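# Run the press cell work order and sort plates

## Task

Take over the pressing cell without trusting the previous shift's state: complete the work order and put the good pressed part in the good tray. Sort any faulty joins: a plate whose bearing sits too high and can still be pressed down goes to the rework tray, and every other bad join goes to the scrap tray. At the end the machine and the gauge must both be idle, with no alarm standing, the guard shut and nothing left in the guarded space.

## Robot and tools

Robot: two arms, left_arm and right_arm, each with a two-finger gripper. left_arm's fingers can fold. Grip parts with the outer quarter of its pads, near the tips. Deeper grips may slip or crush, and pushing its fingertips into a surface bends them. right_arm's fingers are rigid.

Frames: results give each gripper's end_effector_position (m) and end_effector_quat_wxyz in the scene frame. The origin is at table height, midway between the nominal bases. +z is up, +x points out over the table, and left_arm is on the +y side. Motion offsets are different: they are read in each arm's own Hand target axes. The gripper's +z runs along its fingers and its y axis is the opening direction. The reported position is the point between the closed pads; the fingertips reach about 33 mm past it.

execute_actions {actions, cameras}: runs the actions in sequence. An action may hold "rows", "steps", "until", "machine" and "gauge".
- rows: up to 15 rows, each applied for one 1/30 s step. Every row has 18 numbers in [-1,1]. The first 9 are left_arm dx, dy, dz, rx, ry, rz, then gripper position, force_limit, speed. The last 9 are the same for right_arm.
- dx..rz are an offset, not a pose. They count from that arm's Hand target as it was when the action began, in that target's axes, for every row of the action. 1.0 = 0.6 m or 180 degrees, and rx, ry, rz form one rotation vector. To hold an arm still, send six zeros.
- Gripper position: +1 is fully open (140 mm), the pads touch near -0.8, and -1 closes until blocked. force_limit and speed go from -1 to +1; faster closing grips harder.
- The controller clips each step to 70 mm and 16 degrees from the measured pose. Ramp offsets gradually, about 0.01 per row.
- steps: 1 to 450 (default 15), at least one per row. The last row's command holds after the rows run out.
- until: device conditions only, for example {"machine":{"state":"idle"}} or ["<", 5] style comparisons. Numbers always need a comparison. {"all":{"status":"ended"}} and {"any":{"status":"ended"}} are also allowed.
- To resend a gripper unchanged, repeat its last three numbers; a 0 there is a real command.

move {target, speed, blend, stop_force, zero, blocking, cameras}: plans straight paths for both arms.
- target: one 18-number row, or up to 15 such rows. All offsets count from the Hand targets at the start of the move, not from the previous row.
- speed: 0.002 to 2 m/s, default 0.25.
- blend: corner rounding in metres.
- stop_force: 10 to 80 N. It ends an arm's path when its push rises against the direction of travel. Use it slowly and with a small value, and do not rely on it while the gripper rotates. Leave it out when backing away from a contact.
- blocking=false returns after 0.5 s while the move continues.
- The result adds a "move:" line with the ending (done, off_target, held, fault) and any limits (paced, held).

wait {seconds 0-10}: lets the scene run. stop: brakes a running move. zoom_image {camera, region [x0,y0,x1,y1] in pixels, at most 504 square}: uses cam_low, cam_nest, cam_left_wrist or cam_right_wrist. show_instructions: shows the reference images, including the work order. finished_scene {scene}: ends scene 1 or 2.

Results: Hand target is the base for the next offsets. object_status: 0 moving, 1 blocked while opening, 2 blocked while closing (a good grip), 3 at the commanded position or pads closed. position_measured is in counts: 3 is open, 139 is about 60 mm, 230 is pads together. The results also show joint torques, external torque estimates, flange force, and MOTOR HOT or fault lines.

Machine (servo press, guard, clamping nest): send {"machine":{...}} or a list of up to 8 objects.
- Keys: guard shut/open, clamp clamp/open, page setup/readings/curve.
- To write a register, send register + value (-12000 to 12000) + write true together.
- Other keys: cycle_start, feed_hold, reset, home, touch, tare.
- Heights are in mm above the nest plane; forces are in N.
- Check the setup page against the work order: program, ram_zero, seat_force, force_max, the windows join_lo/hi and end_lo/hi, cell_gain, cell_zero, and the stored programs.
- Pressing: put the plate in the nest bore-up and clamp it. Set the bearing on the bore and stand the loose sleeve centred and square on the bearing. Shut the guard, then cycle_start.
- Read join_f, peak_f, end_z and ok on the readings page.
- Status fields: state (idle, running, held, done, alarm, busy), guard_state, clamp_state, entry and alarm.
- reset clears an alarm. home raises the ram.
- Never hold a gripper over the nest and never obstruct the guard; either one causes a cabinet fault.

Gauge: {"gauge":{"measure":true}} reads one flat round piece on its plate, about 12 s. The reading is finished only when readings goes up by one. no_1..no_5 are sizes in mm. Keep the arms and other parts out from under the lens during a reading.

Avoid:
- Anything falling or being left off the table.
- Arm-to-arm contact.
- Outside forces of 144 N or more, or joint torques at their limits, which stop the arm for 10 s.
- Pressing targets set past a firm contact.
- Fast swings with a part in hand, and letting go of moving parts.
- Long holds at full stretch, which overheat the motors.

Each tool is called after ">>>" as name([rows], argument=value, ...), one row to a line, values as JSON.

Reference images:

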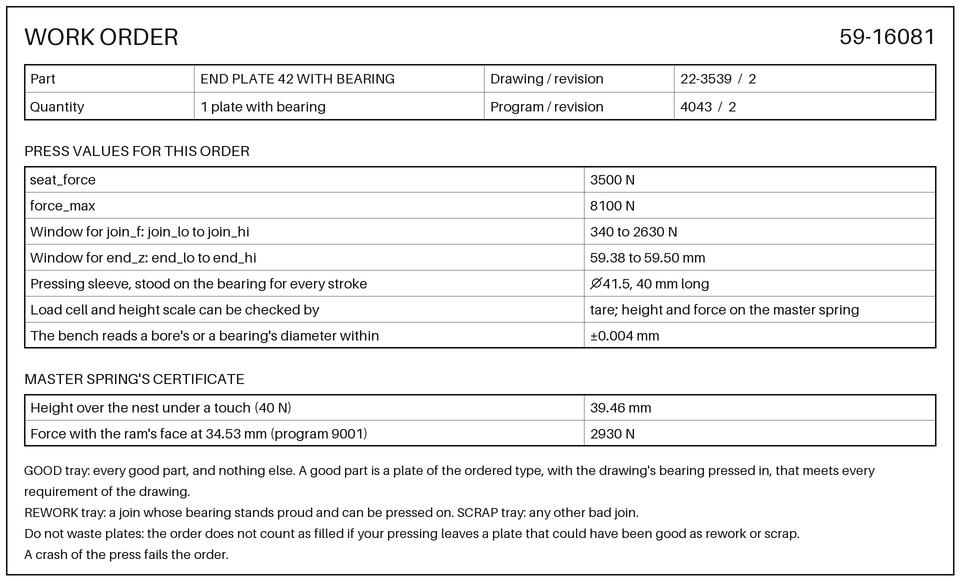

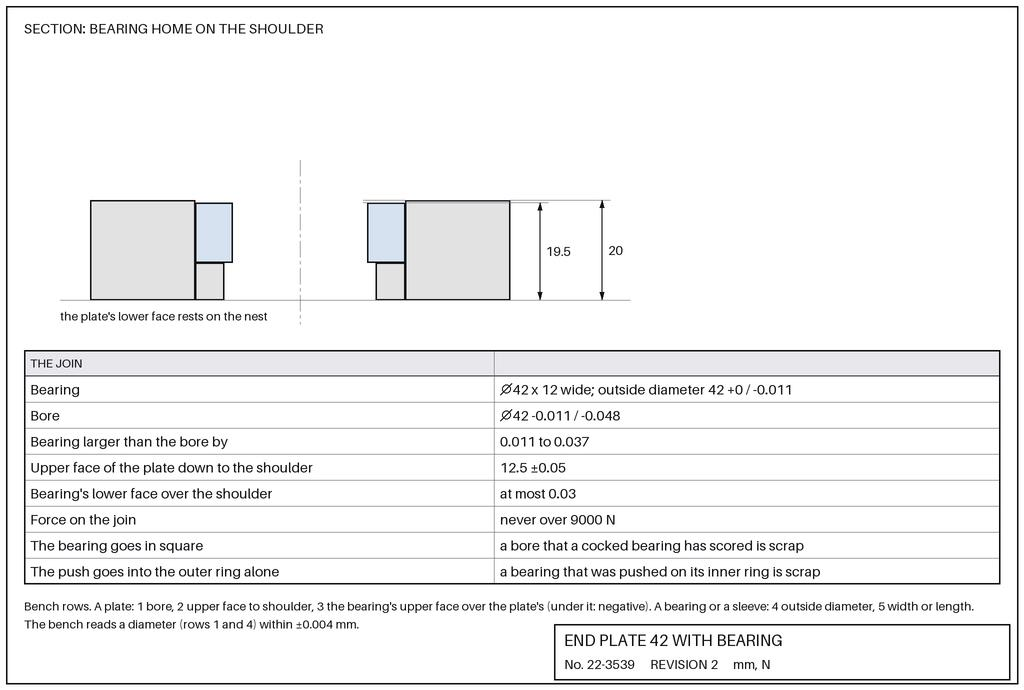

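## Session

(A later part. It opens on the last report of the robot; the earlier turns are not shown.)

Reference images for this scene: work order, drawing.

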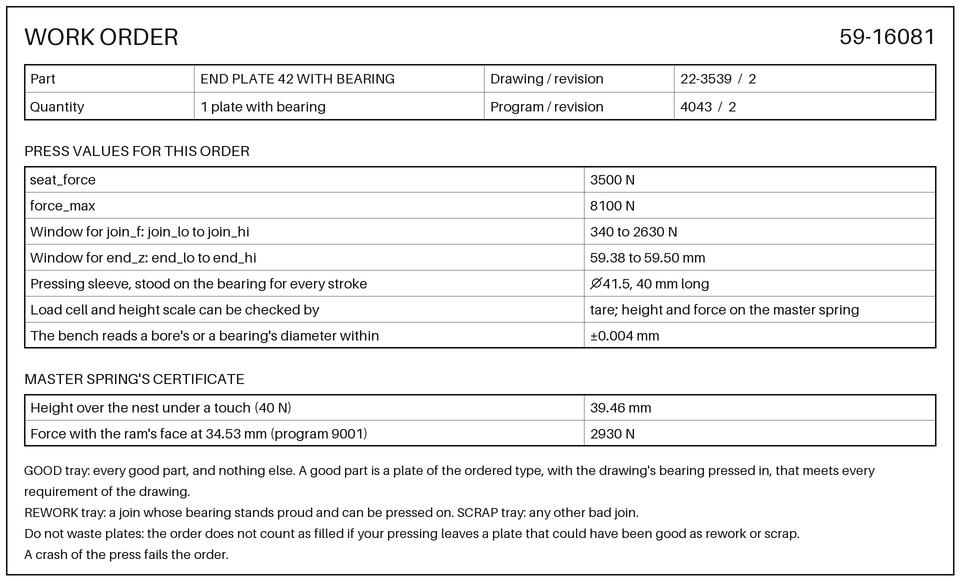

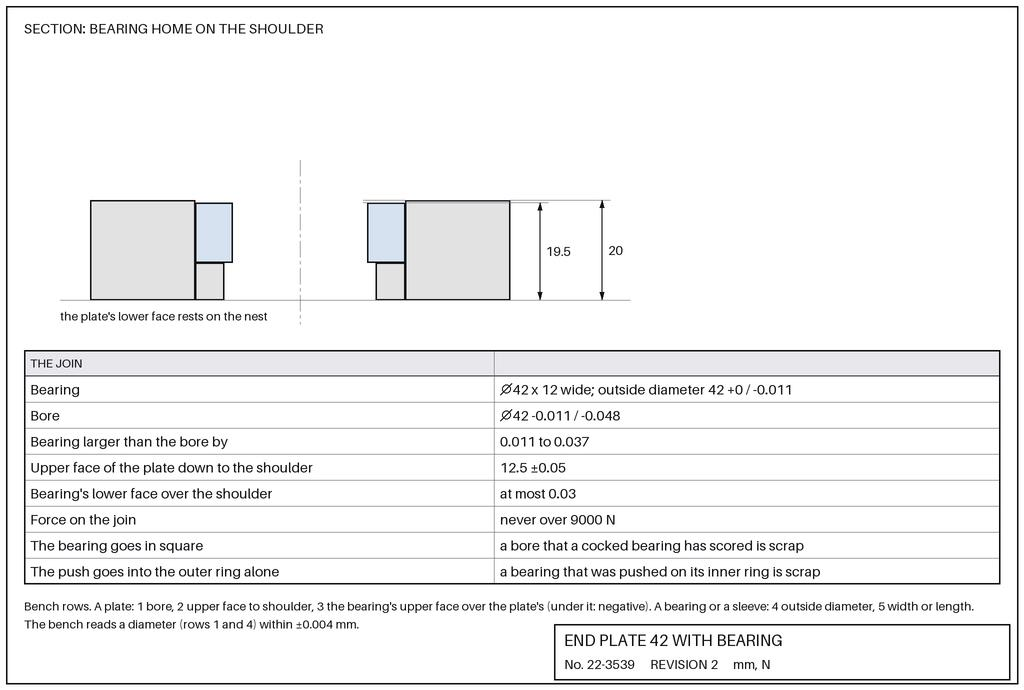

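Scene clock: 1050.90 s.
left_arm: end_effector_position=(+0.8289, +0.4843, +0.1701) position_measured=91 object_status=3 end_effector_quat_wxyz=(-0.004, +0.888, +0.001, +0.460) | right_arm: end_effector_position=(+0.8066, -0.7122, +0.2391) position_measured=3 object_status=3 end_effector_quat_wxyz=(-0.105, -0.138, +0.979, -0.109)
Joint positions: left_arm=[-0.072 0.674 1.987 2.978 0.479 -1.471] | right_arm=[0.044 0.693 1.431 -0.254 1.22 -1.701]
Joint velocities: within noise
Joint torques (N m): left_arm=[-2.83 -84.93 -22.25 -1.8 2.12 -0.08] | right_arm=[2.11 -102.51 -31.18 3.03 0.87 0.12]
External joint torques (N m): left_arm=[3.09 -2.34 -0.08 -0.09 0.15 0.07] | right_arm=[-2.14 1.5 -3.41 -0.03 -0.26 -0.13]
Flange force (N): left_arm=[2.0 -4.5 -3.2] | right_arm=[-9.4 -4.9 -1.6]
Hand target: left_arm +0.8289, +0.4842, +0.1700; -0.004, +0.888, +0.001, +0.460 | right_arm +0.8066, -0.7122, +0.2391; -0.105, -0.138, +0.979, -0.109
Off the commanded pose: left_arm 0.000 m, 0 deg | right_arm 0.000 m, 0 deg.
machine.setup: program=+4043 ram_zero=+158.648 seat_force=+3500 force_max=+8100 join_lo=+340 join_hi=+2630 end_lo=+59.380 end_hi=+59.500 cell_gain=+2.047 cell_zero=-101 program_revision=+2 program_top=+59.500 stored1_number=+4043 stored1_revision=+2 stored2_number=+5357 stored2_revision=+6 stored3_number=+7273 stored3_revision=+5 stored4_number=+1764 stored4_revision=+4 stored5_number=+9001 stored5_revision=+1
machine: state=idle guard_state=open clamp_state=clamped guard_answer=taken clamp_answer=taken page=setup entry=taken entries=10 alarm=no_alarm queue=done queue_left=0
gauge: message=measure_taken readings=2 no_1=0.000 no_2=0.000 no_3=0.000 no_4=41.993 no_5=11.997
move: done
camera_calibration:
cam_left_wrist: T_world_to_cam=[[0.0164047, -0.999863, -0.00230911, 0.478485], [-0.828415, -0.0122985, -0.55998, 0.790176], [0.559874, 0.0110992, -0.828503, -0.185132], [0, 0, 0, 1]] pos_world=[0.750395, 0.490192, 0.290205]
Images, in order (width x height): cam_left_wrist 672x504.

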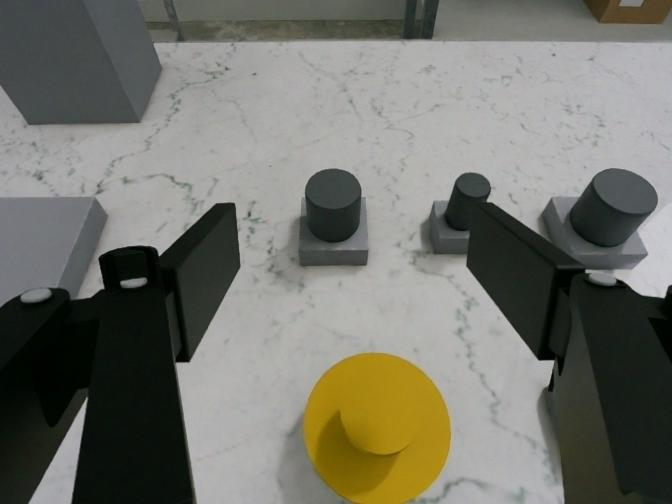

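>>> move([
  [-0.0377,-0.0203,0.1175,0,0,0,0.3,-0.02,-0.6,0,0,0,0,0,0,1,1,1],
  [-0.0377,-0.0203,0.2842,0,0,0,0.3,-0.02,-0.6,0,0,0,0,0,0,1,1,1],
], speed=[0.2,0.12], blend=[0.02,0], cameras=["cam_left_wrist"])

>>> execute_actions([
  {"rows":[[0,0,0,0,0,0,-1,-0.5,-1,0,0,0,0,0,0,1,1,1]],"steps":75},
], cameras=["cam_left_wrist","cam_low"])

Scene clock: 1070.80 s.
left_arm: end_effector_position=(+0.9550, +0.4977, +0.0533) position_measured=91 object_status=3 end_effector_quat_wxyz=(-0.004, +0.888, +0.001, +0.460) | right_arm: end_effector_position=(+0.8066, -0.7122, +0.2391) position_measured=3 object_status=3 end_effector_quat_wxyz=(-0.105, -0.138, +0.979, -0.109)
Joint positions: left_arm=[-0.041 0.947 1.694 3.029 0.457 -1.497] | right_arm=[0.044 0.693 1.431 -0.254 1.22 -1.701]
Joint velocities: within noise
Joint torques (N m): left_arm=[-2.37 -105.25 -22.67 -2 2.11 -0.1] | right_arm=[1.98 -102.62 -31.33 3.08 0.85 0.15]
External joint torques (N m): left_arm=[2.33 -1.76 -0.17 0.02 0.15 0.1] | right_arm=[-1.85 1.38 -3.33 -0.08 -0.23 -0.16]
Flange force (N): left_arm=[1.3 -2.9 -2.2] | right_arm=[-9.1 -4.5 -1.7]
Hand target: left_arm +0.9550, +0.4977, +0.0532; -0.004, +0.888, +0.001, +0.460 | right_arm +0.8066, -0.7122, +0.2391; -0.105, -0.138, +0.979, -0.109
Off the commanded pose: left_arm 0.000 m, 0 deg | right_arm 0.000 m, 0 deg.
machine.setup: program=+4043 ram_zero=+158.648 seat_force=+3500 force_max=+8100 join_lo=+340 join_hi=+2630 end_lo=+59.380 end_hi=+59.500 cell_gain=+2.047 cell_zero=-101 program_revision=+2 program_top=+59.500 stored1_number=+4043 stored1_revision=+2 stored2_number=+5357 stored2_revision=+6 stored3_number=+7273 stored3_revision=+5 stored4_number=+1764 stored4_revision=+4 stored5_number=+9001 stored5_revision=+1
machine: state=idle guard_state=open clamp_state=clamped guard_answer=taken clamp_answer=taken page=setup entry=taken entries=10 alarm=no_alarm queue=done queue_left=0
gauge: message=measure_taken readings=2 no_1=0.000 no_2=0.000 no_3=0.000 no_4=41.993 no_5=11.997
move: done
camera_calibration:
cam_left_wrist: T_world_to_cam=[[0.0162654, -0.999865, -0.00228513, 0.489662], [-0.828495, -0.0121981, -0.559864, 0.829424], [0.55976, 0.0109996, -0.828581, -0.352625], [0, 0, 0, 1]] pos_world=[0.876595, 0.503592, 0.173305]
Images, in order (width x height): cam_left_wrist 672x504.

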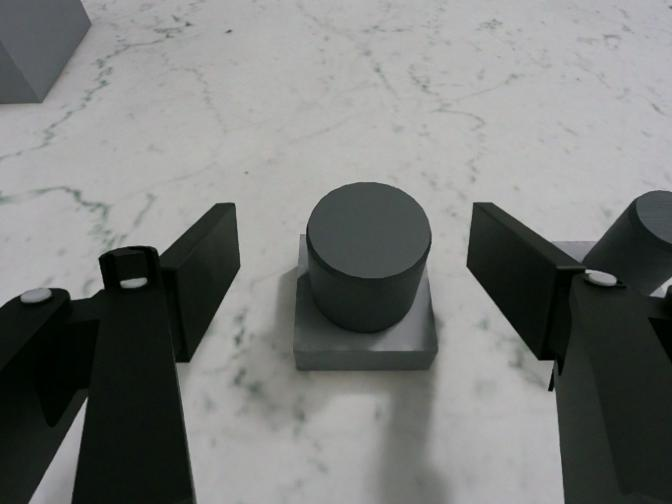

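Scene clock: 1073.50 s.
left_arm: end_effector_position=(+0.9550, +0.4977, +0.0532) position_measured=168 object_status=2 end_effector_quat_wxyz=(-0.004, +0.888, +0.001, +0.460) | right_arm: end_effector_position=(+0.8066, -0.7122, +0.2391) position_measured=3 object_status=3 end_effector_quat_wxyz=(-0.105, -0.138, +0.979, -0.109)
Joint positions: left_arm=[-0.041 0.947 1.694 3.029 0.457 -1.497] | right_arm=[0.044 0.693 1.431 -0.254 1.22 -1.701]
Joint velocities: within noise
Joint torques (N m): left_arm=[2.79 -97.05 -21.33 -2.65 0.59 0.15] | right_arm=[2.45 -102.7 -31.25 3.06 0.82 0.15]
External joint torques (N m): left_arm=[-3.01 -10.1 -1.46 0.68 1.69 -0.15] | right_arm=[-2.48 1.53 -3.39 -0.06 -0.2 -0.15]
Flange force (N): left_arm=[5.4 2.0 -13.0] | right_arm=[-9.4 -5.3 -1.6]
Hand target: left_arm +0.9550, +0.4977, +0.0532; -0.004, +0.888, +0.001, +0.460 | right_arm +0.8066, -0.7122, +0.2391; -0.105, -0.138, +0.979, -0.109
Off the commanded pose: left_arm 0.000 m, 0 deg | right_arm 0.000 m, 0 deg.
machine.setup: program=+4043 ram_zero=+158.648 seat_force=+3500 force_max=+8100 join_lo=+340 join_hi=+2630 end_lo=+59.380 end_hi=+59.500 cell_gain=+2.047 cell_zero=-101 program_revision=+2 program_top=+59.500 stored1_number=+4043 stored1_revision=+2 stored2_number=+5357 stored2_revision=+6 stored3_number=+7273 stored3_revision=+5 stored4_number=+1764 stored4_revision=+4 stored5_number=+9001 stored5_revision=+1
machine: state=idle guard_state=open clamp_state=clamped guard_answer=taken clamp_answer=taken page=setup entry=taken entries=10 alarm=no_alarm queue=done queue_left=0
gauge: message=measure_taken readings=2 no_1=0.000 no_2=0.000 no_3=0.000 no_4=41.993 no_5=11.997
camera_calibration:
cam_left_wrist: T_world_to_cam=[[0.0162654, -0.999865, -0.00228513, 0.489662], [-0.828495, -0.0121981, -0.559864, 0.829424], [0.55976, 0.0109996, -0.828581, -0.352625], [0, 0, 0, 1]] pos_world=[0.876595, 0.503592, 0.173305]
Images, in order (width x height): cam_low 672x504, cam_left_wrist 672x504.

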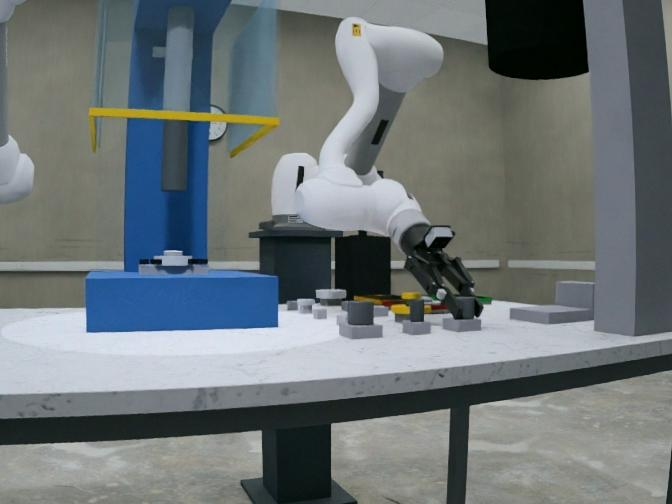

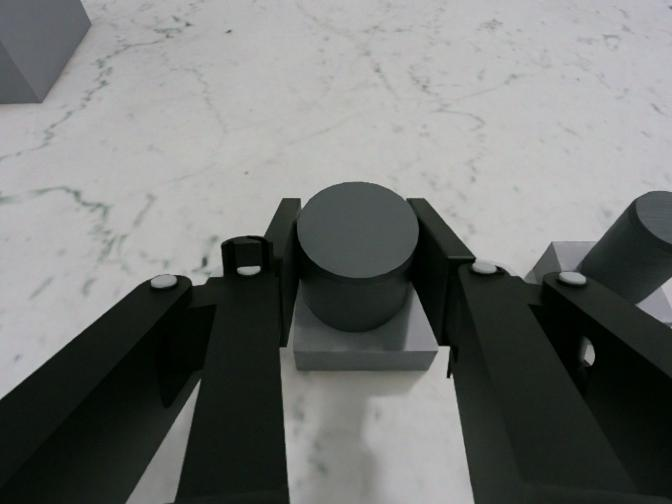

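>>> move([
  [0.0273,0,-0.0191,0,0,0,-1,-0.5,-1,0,0,0,0,0,0,1,1,1],
  [0.1775,0,-0.1244,0,0,0,-1,-0.5,-1,0,0,0,0,0,0,1,1,1],
  [0.0862,-0.0872,-0.4777,0,0,0,-1,-0.5,-1,0,0,0,0,0,0,1,1,1],
], speed=[0.06,0.2,0.25], blend=[0.01,0.04,0], cameras=[])

>>> move([
  [-0.118,0.3667,-0.2205,-0.4095,0,0.287,-1,-0.5,-1,0,0,0,0,0,0,1,1,1],
  [-0.1897,0.7,-0.1703,-0.4095,0,0.287,-1,-0.5,-1,0,0,0,0,0,0,1,1,1],
], speed=0.25, blend=[0.03,0], cameras=["cam_nest","cam_left_wrist"])

Scene clock: 1094.07 s.
left_arm: end_effector_position=(+0.7506, +0.5478, +0.2611) position_measured=168 object_status=2 end_effector_quat_wxyz=(-0.004, +0.888, +0.001, +0.460) | right_arm: end_effector_position=(+0.8066, -0.7122, +0.2391) position_measured=3 object_status=3 end_effector_quat_wxyz=(-0.105, -0.138, +0.979, -0.109)
Joint positions: left_arm=[0.029 0.46 2.129 3.16 0.403 -1.575] | right_arm=[0.044 0.693 1.431 -0.254 1.22 -1.701]
Joint velocities: within noise
Joint torques (N m): left_arm=[-2.3 -70.64 -27.16 -2.37 3.27 -0.01] | right_arm=[2.54 -102.23 -31.31 3.04 0.88 0.19]
External joint torques (N m): left_arm=[2.29 0.24 2.94 0.1 -0.98 0] | right_arm=[-2.44 0.85 -3.39 -0.04 -0.27 -0.2]
Flange force (N): left_arm=[-2.1 -4.0 -4.1] | right_arm=[-8.3 -5.2 -1.9]
Hand target: left_arm +0.7506, +0.5479, +0.2611; -0.004, +0.888, +0.001, +0.460 | right_arm +0.8066, -0.7122, +0.2391; -0.105, -0.138, +0.979, -0.109
Off the commanded pose: left_arm 0.000 m, 0 deg | right_arm 0.000 m, 0 deg.
machine.setup: program=+4043 ram_zero=+158.648 seat_force=+3500 force_max=+8100 join_lo=+340 join_hi=+2630 end_lo=+59.380 end_hi=+59.500 cell_gain=+2.047 cell_zero=-101 program_revision=+2 program_top=+59.500 stored1_number=+4043 stored1_revision=+2 stored2_number=+5357 stored2_revision=+6 stored3_number=+7273 stored3_revision=+5 stored4_number=+1764 stored4_revision=+4 stored5_number=+9001 stored5_revision=+1
machine: state=idle guard_state=open clamp_state=clamped guard_answer=taken clamp_answer=taken page=setup entry=taken entries=10 alarm=no_alarm queue=done queue_left=0
gauge: message=measure_taken readings=2 no_1=0.000 no_2=0.000 no_3=0.000 no_4=41.993 no_5=11.997
move: done
No camera images: "cameras" was empty.

Scene clock: 1098.43 s.
left_arm: end_effector_position=(+0.6033, +0.1275, +0.2247) position_measured=168 object_status=2 end_effector_quat_wxyz=(+0.325, +0.630, -0.626, +0.324) | right_arm: end_effector_position=(+0.8066, -0.7122, +0.2391) position_measured=3 object_status=3 end_effector_quat_wxyz=(-0.105, -0.138, +0.979, -0.109)
Joint positions: left_arm=[-0.185 0.641 1.874 4.968 0.973 -2.344] | right_arm=[0.044 0.693 1.431 -0.254 1.22 -1.701]
Joint velocities: within noise
Joint torques (N m): left_arm=[-3.35 -84.7 -23.23 -1.38 2.4 -0.1] | right_arm=[1.88 -102.48 -31.48 3.03 0.85 0.17]
External joint torques (N m): left_arm=[3.32 1.15 1.75 0.71 -0.76 0.1] | right_arm=[-1.95 0.96 -3.32 -0.02 -0.24 -0.18]
Flange force (N): left_arm=[-4.3 1.4 -3.3] | right_arm=[-8.4 -4.6 -1.9]
Hand target: left_arm +0.6032, +0.1274, +0.2246; +0.325, +0.630, -0.626, +0.324 | right_arm +0.8066, -0.7122, +0.2391; -0.105, -0.138, +0.979, -0.109
Off the commanded pose: left_arm 0.000 m, 0 deg | right_arm 0.000 m, 0 deg.
machine.setup: program=+4043 ram_zero=+158.648 seat_force=+3500 force_max=+8100 join_lo=+340 join_hi=+2630 end_lo=+59.380 end_hi=+59.500 cell_gain=+2.047 cell_zero=-101 program_revision=+2 program_top=+59.500 stored1_number=+4043 stored1_revision=+2 stored2_number=+5357 stored2_revision=+6 stored3_number=+7273 stored3_revision=+5 stored4_number=+1764 stored4_revision=+4 stored5_number=+9001 stored5_revision=+1
machine: state=idle guard_state=open clamp_state=clamped guard_answer=taken clamp_answer=taken page=setup entry=taken entries=10 alarm=no_alarm queue=done queue_left=0
gauge: message=measure_taken readings=2 no_1=0.000 no_2=0.000 no_3=0.000 no_4=41.993 no_5=11.997
move: done
camera_calibration:
cam_left_wrist: T_world_to_cam=[[-0.999841, -0.0162273, 0.00733022, 0.611113], [-0.0175564, 0.829708, -0.557921, 0.03242], [0.00297161, -0.557962, -0.829861, 0.399106], [0, 0, 0, 1]] pos_world=[0.610399, 0.205703, 0.344811]
Images, in order (width x height): cam_nest 672x504, cam_left_wrist 672x504.

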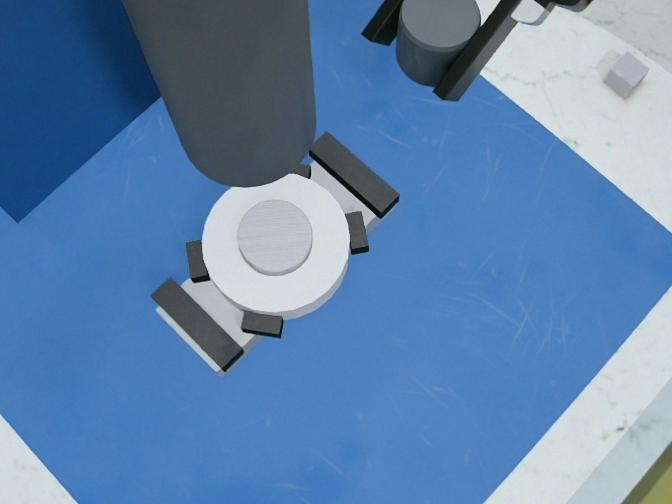

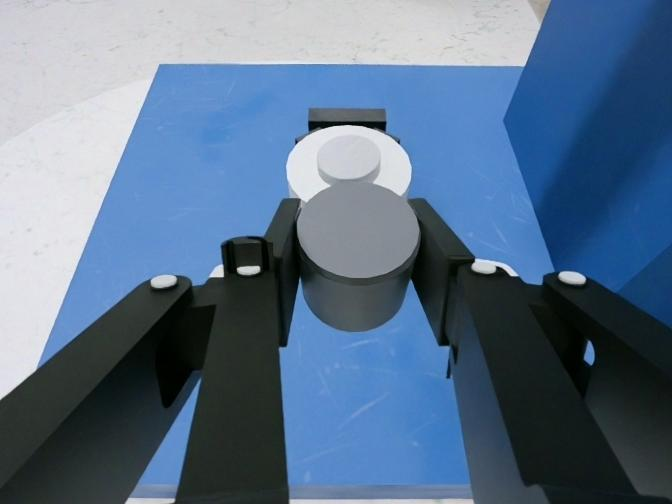

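>>> move([
  [-0.0007,0.0022,0.0767,0,0,0,-1,-0.5,-1,0,0,0,0,0,0,1,1,1],
  [0.0727,0.0037,0.1913,0,0,0,-1,-0.5,-1,0,0,0,0,0,0,1,1,1],
], speed=[0.12,0.1], blend=[0.02,0], cameras=["cam_nest","cam_left_wrist"])

>>> zoom_image(camera="cam_nest", region=[220, 150, 360, 300])

>>> zoom_image(camera="cam_left_wrist", region=[280, 170, 440, 350])

Scene clock: 1113.70 s.
left_arm: end_effector_position=(+0.6014, +0.0086, +0.1938) position_measured=168 object_status=2 end_effector_quat_wxyz=(+0.325, +0.630, -0.626, +0.324) | right_arm: end_effector_position=(+0.8066, -0.7122, +0.2391) position_measured=3 object_status=3 end_effector_quat_wxyz=(-0.105, -0.138, +0.979, -0.109)
Joint positions: left_arm=[-0.347 0.708 1.823 4.838 0.878 -2.348] | right_arm=[0.044 0.693 1.431 -0.254 1.22 -1.701]
Joint velocities: within noise
Joint torques (N m): left_arm=[-2.79 -89.91 -22.81 -1.54 2.29 -0.13] | right_arm=[2.67 -102.42 -31.28 3.02 0.89 0.18]
External joint torques (N m): left_arm=[2.85 1.06 1.45 0.62 -0.66 0.13] | right_arm=[-2.82 1.96 -3.19 -0.05 -0.28 -0.19]
Flange force (N): left_arm=[-3.5 0.2 -2.9] | right_arm=[-9.4 -5.6 -1.0]
Hand target: left_arm +0.6014, +0.0086, +0.1938; +0.325, +0.630, -0.626, +0.324 | right_arm +0.8066, -0.7122, +0.2391; -0.105, -0.138, +0.979, -0.109
Off the commanded pose: left_arm 0.000 m, 0 deg | right_arm 0.000 m, 0 deg.
machine.setup: program=+4043 ram_zero=+158.648 seat_force=+3500 force_max=+8100 join_lo=+340 join_hi=+2630 end_lo=+59.380 end_hi=+59.500 cell_gain=+2.047 cell_zero=-101 program_revision=+2 program_top=+59.500 stored1_number=+4043 stored1_revision=+2 stored2_number=+5357 stored2_revision=+6 stored3_number=+7273 stored3_revision=+5 stored4_number=+1764 stored4_revision=+4 stored5_number=+9001 stored5_revision=+1
machine: state=idle guard_state=open clamp_state=clamped guard_answer=taken clamp_answer=taken page=setup entry=taken entries=10 alarm=no_alarm queue=done queue_left=0
gauge: message=measure_taken readings=2 no_1=0.000 no_2=0.000 no_3=0.000 no_4=41.993 no_5=11.997
move: done
camera_calibration:
cam_left_wrist: T_world_to_cam=[[-0.999841, -0.0162273, 0.00733022, 0.60751], [-0.0175564, 0.829708, -0.557921, 0.113855], [0.00297161, -0.557962, -0.829861, 0.307211], [0, 0, 0, 1]] pos_world=[0.608499, 0.0868035, 0.314011]
Images, in order (width x height): cam_nest 672x504, cam_left_wrist 672x504.

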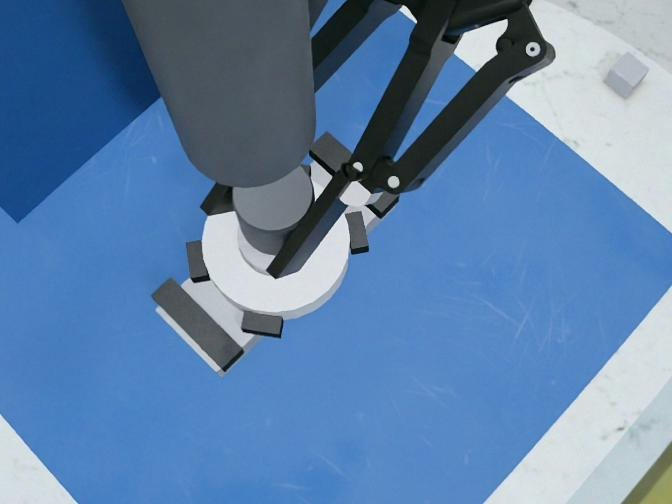

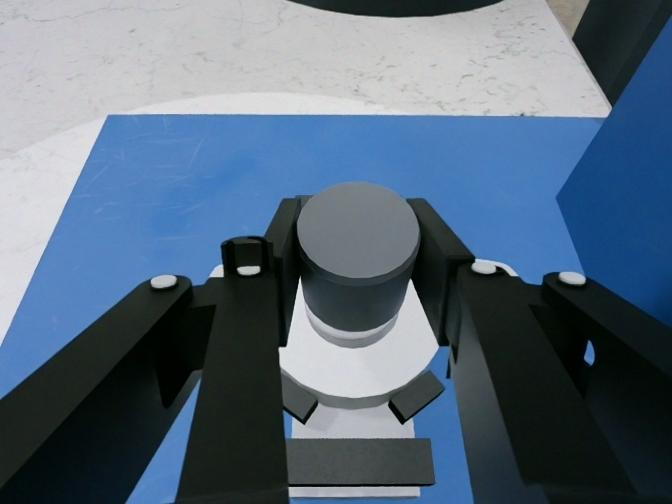

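Scaled by 3.360 from the camera's 672x504 image, which has a finer 960x720 frame.

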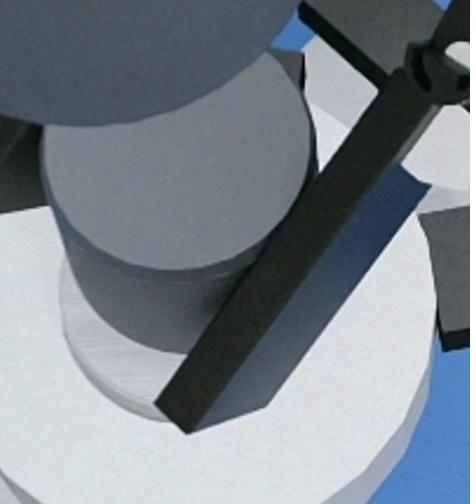

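Scaled by 2.800 from the camera's 672x504 image, which has a finer 960x720 frame.

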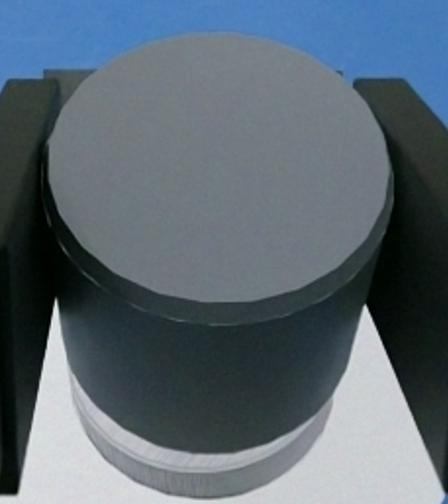

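>>> move(target=[-0.0108,0,0.0101,0,0,0,-1,-0.5,-1,0,0,0,0,0,0,1,1,1], speed=0.03, cameras=["cam_nest","cam_left_wrist","cam_low"])

>>> zoom_image(camera="cam_nest", region=[220, 150, 360, 300])

>>> zoom_image(camera="cam_left_wrist", region=[280, 170, 440, 350])

>>> zoom_image(camera="cam_low", region=[130, 235, 220, 285])

Scene clock: 1137.70 s.
left_arm: end_effector_position=(+0.6014, +0.0074, +0.1850) position_measured=168 object_status=2 end_effector_quat_wxyz=(+0.325, +0.630, -0.626, +0.324) | right_arm: end_effector_position=(+0.8066, -0.7122, +0.2391) position_measured=3 object_status=3 end_effector_quat_wxyz=(-0.105, -0.138, +0.979, -0.109)
Joint positions: left_arm=[-0.348 0.72 1.822 4.827 0.876 -2.332] | right_arm=[0.044 0.693 1.431 -0.254 1.22 -1.701]
Joint velocities: within noise
Joint torques (N m): left_arm=[-2.28 -90.76 -22.47 -1.58 2.36 -0.04] | right_arm=[2.12 -102.62 -31.57 3.05 0.82 0.12]
External joint torques (N m): left_arm=[2.13 1.36 1.5 0.64 -0.7 0.04] | right_arm=[-2.45 1.14 -3.21 -0.05 -0.2 -0.13]
Flange force (N): left_arm=[-3.0 0.3 -2.0] | right_arm=[-8.4 -5.0 -1.6]
Hand target: left_arm +0.6014, +0.0074, +0.1850; +0.325, +0.630, -0.626, +0.324 | right_arm +0.8066, -0.7122, +0.2391; -0.105, -0.138, +0.979, -0.109
Off the commanded pose: left_arm 0.000 m, 0 deg | right_arm 0.000 m, 0 deg.
machine.setup: program=+4043 ram_zero=+158.648 seat_force=+3500 force_max=+8100 join_lo=+340 join_hi=+2630 end_lo=+59.380 end_hi=+59.500 cell_gain=+2.047 cell_zero=-101 program_revision=+2 program_top=+59.500 stored1_number=+4043 stored1_revision=+2 stored2_number=+5357 stored2_revision=+6 stored3_number=+7273 stored3_revision=+5 stored4_number=+1764 stored4_revision=+4 stored5_number=+9001 stored5_revision=+1
machine: state=idle guard_state=open clamp_state=clamped guard_answer=taken clamp_answer=taken page=setup entry=taken entries=10 alarm=no_alarm queue=done queue_left=0
gauge: message=measure_taken readings=2 no_1=0.000 no_2=0.000 no_3=0.000 no_4=41.993 no_5=11.997
move: done
camera_calibration:
cam_left_wrist: T_world_to_cam=[[-0.999843, -0.0161446, 0.007274, 0.607566], [-0.0174564, 0.829709, -0.557923, 0.10988], [0.00297213, -0.557962, -0.829861, 0.299238], [0, 0, 0, 1]] pos_world=[0.608499, 0.0856035, 0.305211]
Images, in order (width x height): cam_low 672x504, cam_nest 672x504, cam_left_wrist 672x504.

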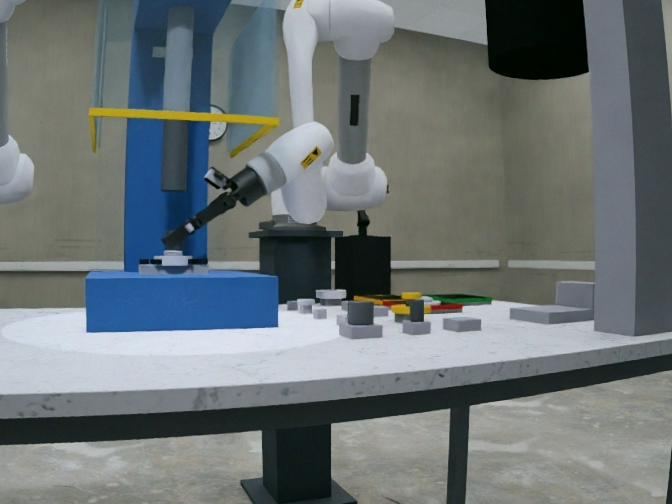

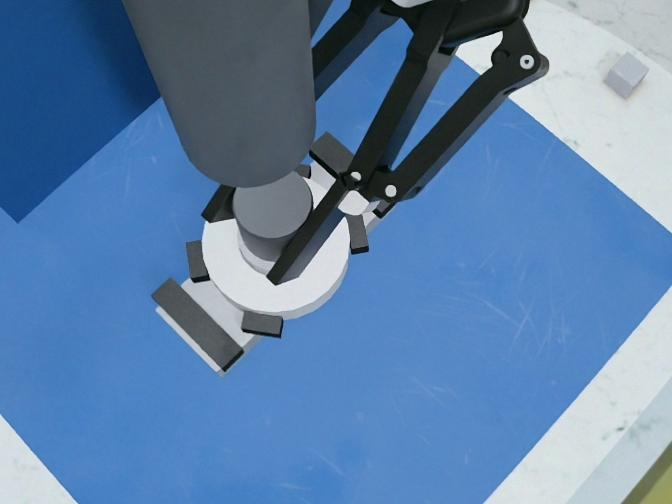

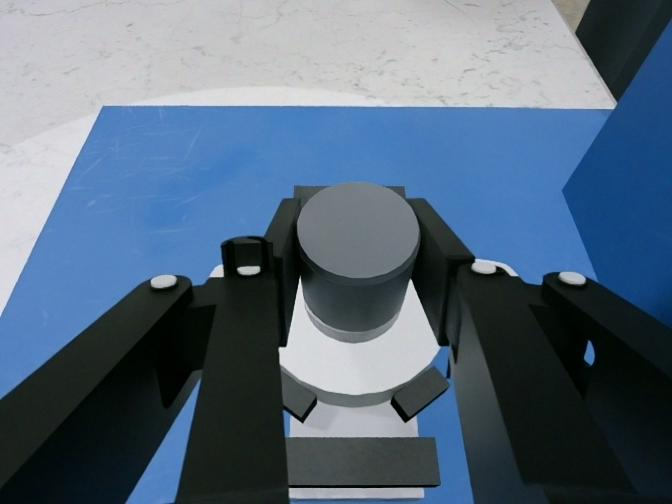

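Scaled by 3.360 from the camera's 672x504 image, which has a finer 960x720 frame.

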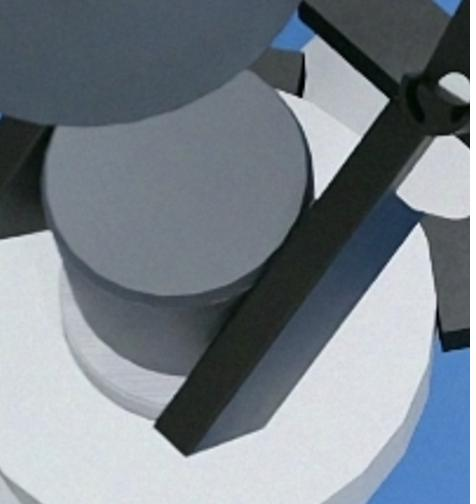

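Scaled by 2.800 from the camera's 672x504 image, which has a finer 960x720 frame.

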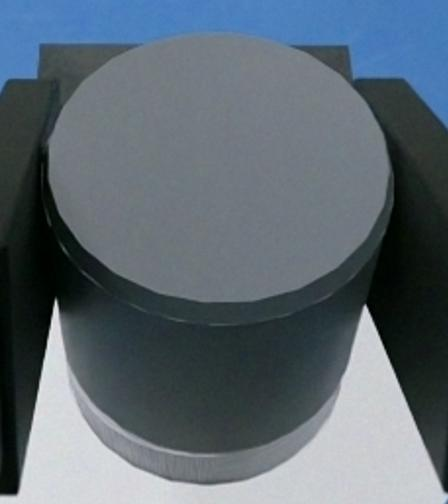

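Scaled by 5.600 from the camera's 672x504 image, which has a finer 960x720 frame.

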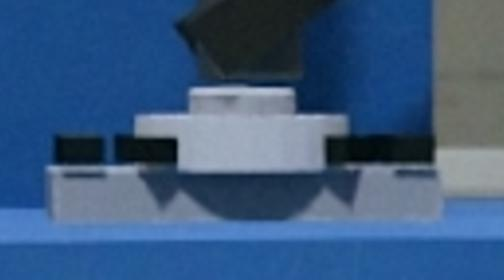

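>>> move(target=[0.0,0,0.0032,0,0,0,-1,-0.5,-1,0,0,0,0,0,0,1,1,1], speed=0.02, cameras=["cam_nest","cam_left_wrist","cam_low"])

>>> zoom_image(camera="cam_nest", region=[225, 205, 325, 290])

>>> zoom_image(camera="cam_left_wrist", region=[290, 280, 420, 380])

>>> zoom_image(camera="cam_low", region=[145, 230, 205, 280])

Scene clock: 1163.60 s.
left_arm: end_effector_position=(+0.6014, +0.0058, +0.1839) position_measured=168 object_status=2 end_effector_quat_wxyz=(+0.325, +0.630, -0.626, +0.324) | right_arm: end_effector_position=(+0.8066, -0.7122, +0.2391) position_measured=3 object_status=3 end_effector_quat_wxyz=(-0.105, -0.138, +0.979, -0.109)
Joint positions: left_arm=[-0.35 0.722 1.821 4.825 0.874 -2.331] | right_arm=[0.044 0.693 1.431 -0.254 1.22 -1.701]
Joint velocities: within noise
Joint torques (N m): left_arm=[-2.16 -91 -22.52 -1.63 2.33 -0.02] | right_arm=[1.96 -102.48 -31.34 3.03 0.87 0.12]
External joint torques (N m): left_arm=[1.96 1.57 1.59 0.69 -0.67 0.02] | right_arm=[-1.93 0.99 -3.41 -0.03 -0.26 -0.12]
Flange force (N): left_arm=[-3.1 0.3 -1.7] | right_arm=[-8.7 -4.6 -2.0]
Hand target: left_arm +0.6014, +0.0058, +0.1839; +0.325, +0.630, -0.626, +0.324 | right_arm +0.8066, -0.7122, +0.2391; -0.105, -0.138, +0.979, -0.109
Off the commanded pose: left_arm 0.000 m, 0 deg | right_arm 0.000 m, 0 deg.
machine.setup: program=+4043 ram_zero=+158.648 seat_force=+3500 force_max=+8100 join_lo=+340 join_hi=+2630 end_lo=+59.380 end_hi=+59.500 cell_gain=+2.047 cell_zero=-101 program_revision=+2 program_top=+59.500 stored1_number=+4043 stored1_revision=+2 stored2_number=+5357 stored2_revision=+6 stored3_number=+7273 stored3_revision=+5 stored4_number=+1764 stored4_revision=+4 stored5_number=+9001 stored5_revision=+1
machine: state=idle guard_state=open clamp_state=clamped guard_answer=taken clamp_answer=taken page=setup entry=taken entries=10 alarm=no_alarm queue=done queue_left=0
gauge: message=measure_taken readings=2 no_1=0.000 no_2=0.000 no_3=0.000 no_4=41.993 no_5=11.997
move: done
camera_calibration:
cam_left_wrist: T_world_to_cam=[[-0.999841, -0.0162273, 0.00733022, 0.607537], [-0.0175564, 0.829708, -0.557921, 0.110655], [0.00297161, -0.557962, -0.829861, 0.297433], [0, 0, 0, 1]] pos_world=[0.608499, 0.0840035, 0.304111]
Images, in order (width x height): cam_low 672x504, cam_nest 672x504, cam_left_wrist 672x504.

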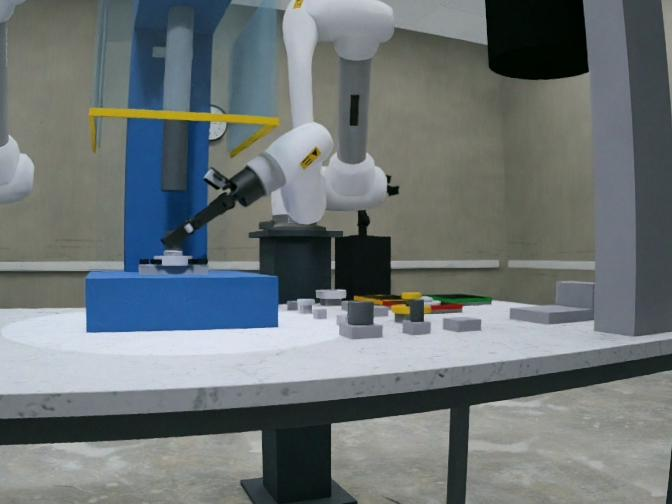

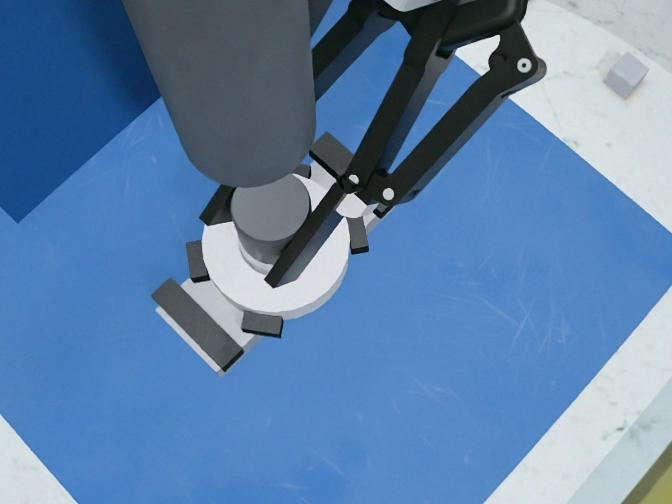

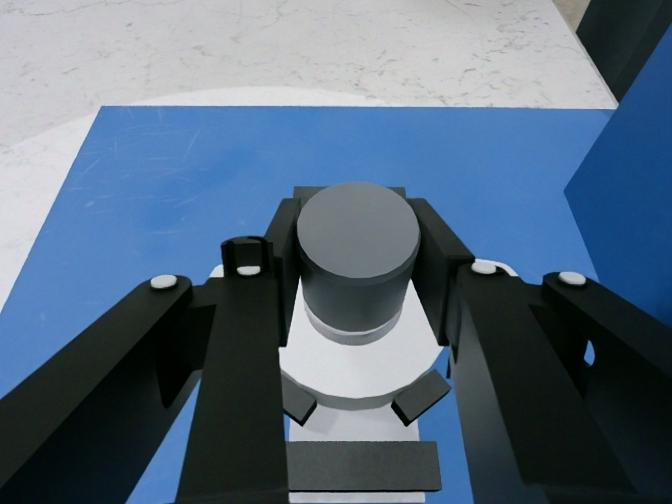

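Scaled by 5.040 from the camera's 672x504 image, which has a finer 960x720 frame.

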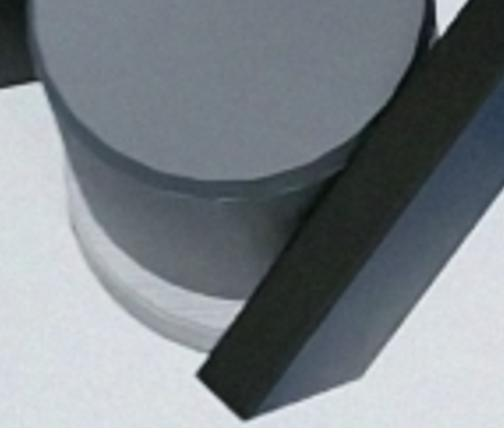

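Scaled by 3.877 from the camera's 672x504 image, which has a finer 960x720 frame.

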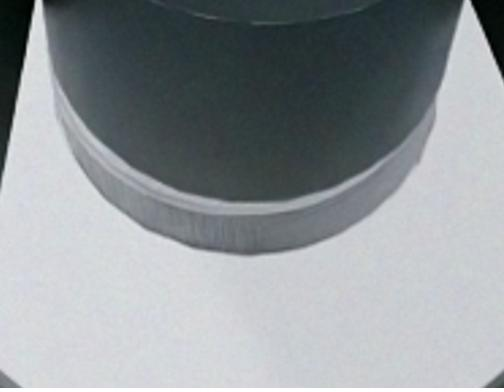

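Scaled by 8.400 from the camera's 672x504 image, which has a finer 960x720 frame.

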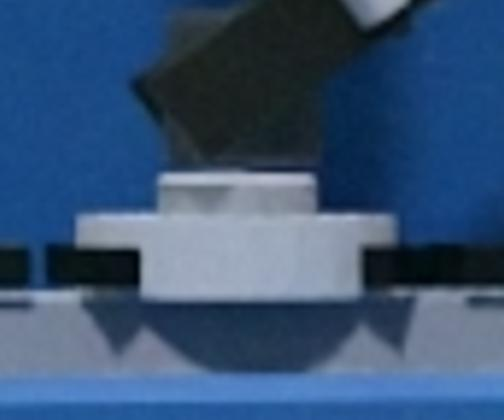

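>>> zoom_image(camera="cam_nest", region=[232, 232, 282, 282])

>>> zoom_image(camera="cam_left_wrist", region=[296, 300, 356, 350])

>>> zoom_image(camera="cam_left_wrist", region=[350, 300, 410, 350])

Scaled by 10.080 from the camera's 672x504 image, which has a finer 960x720 frame.

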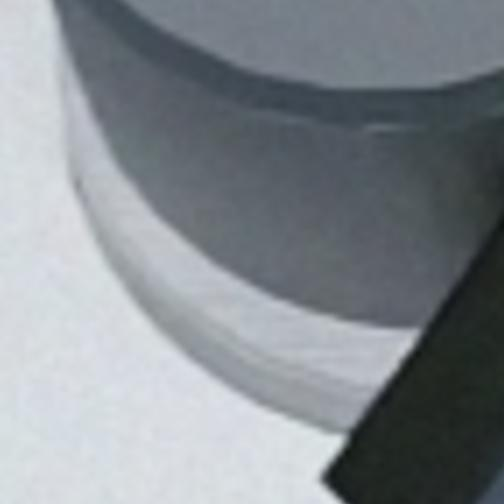

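Scaled by 8.400 from the camera's 672x504 image, which has a finer 960x720 frame.

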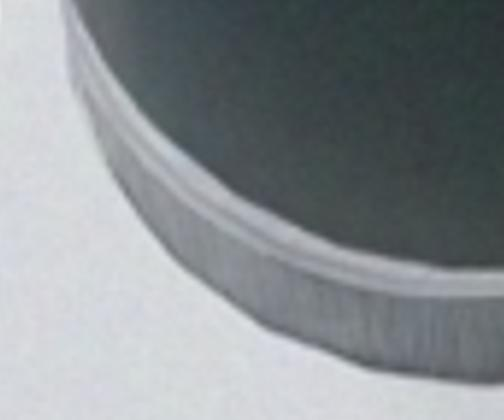

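Scaled by 8.400 from the camera's 672x504 image, which has a finer 960x720 frame.

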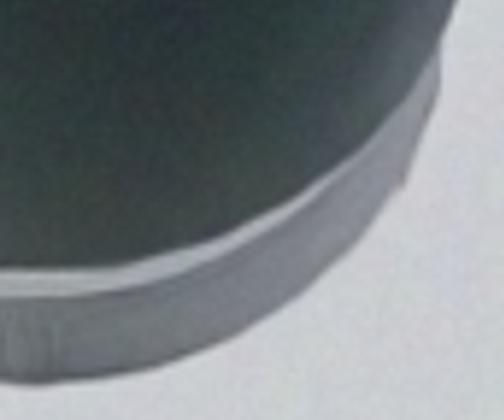

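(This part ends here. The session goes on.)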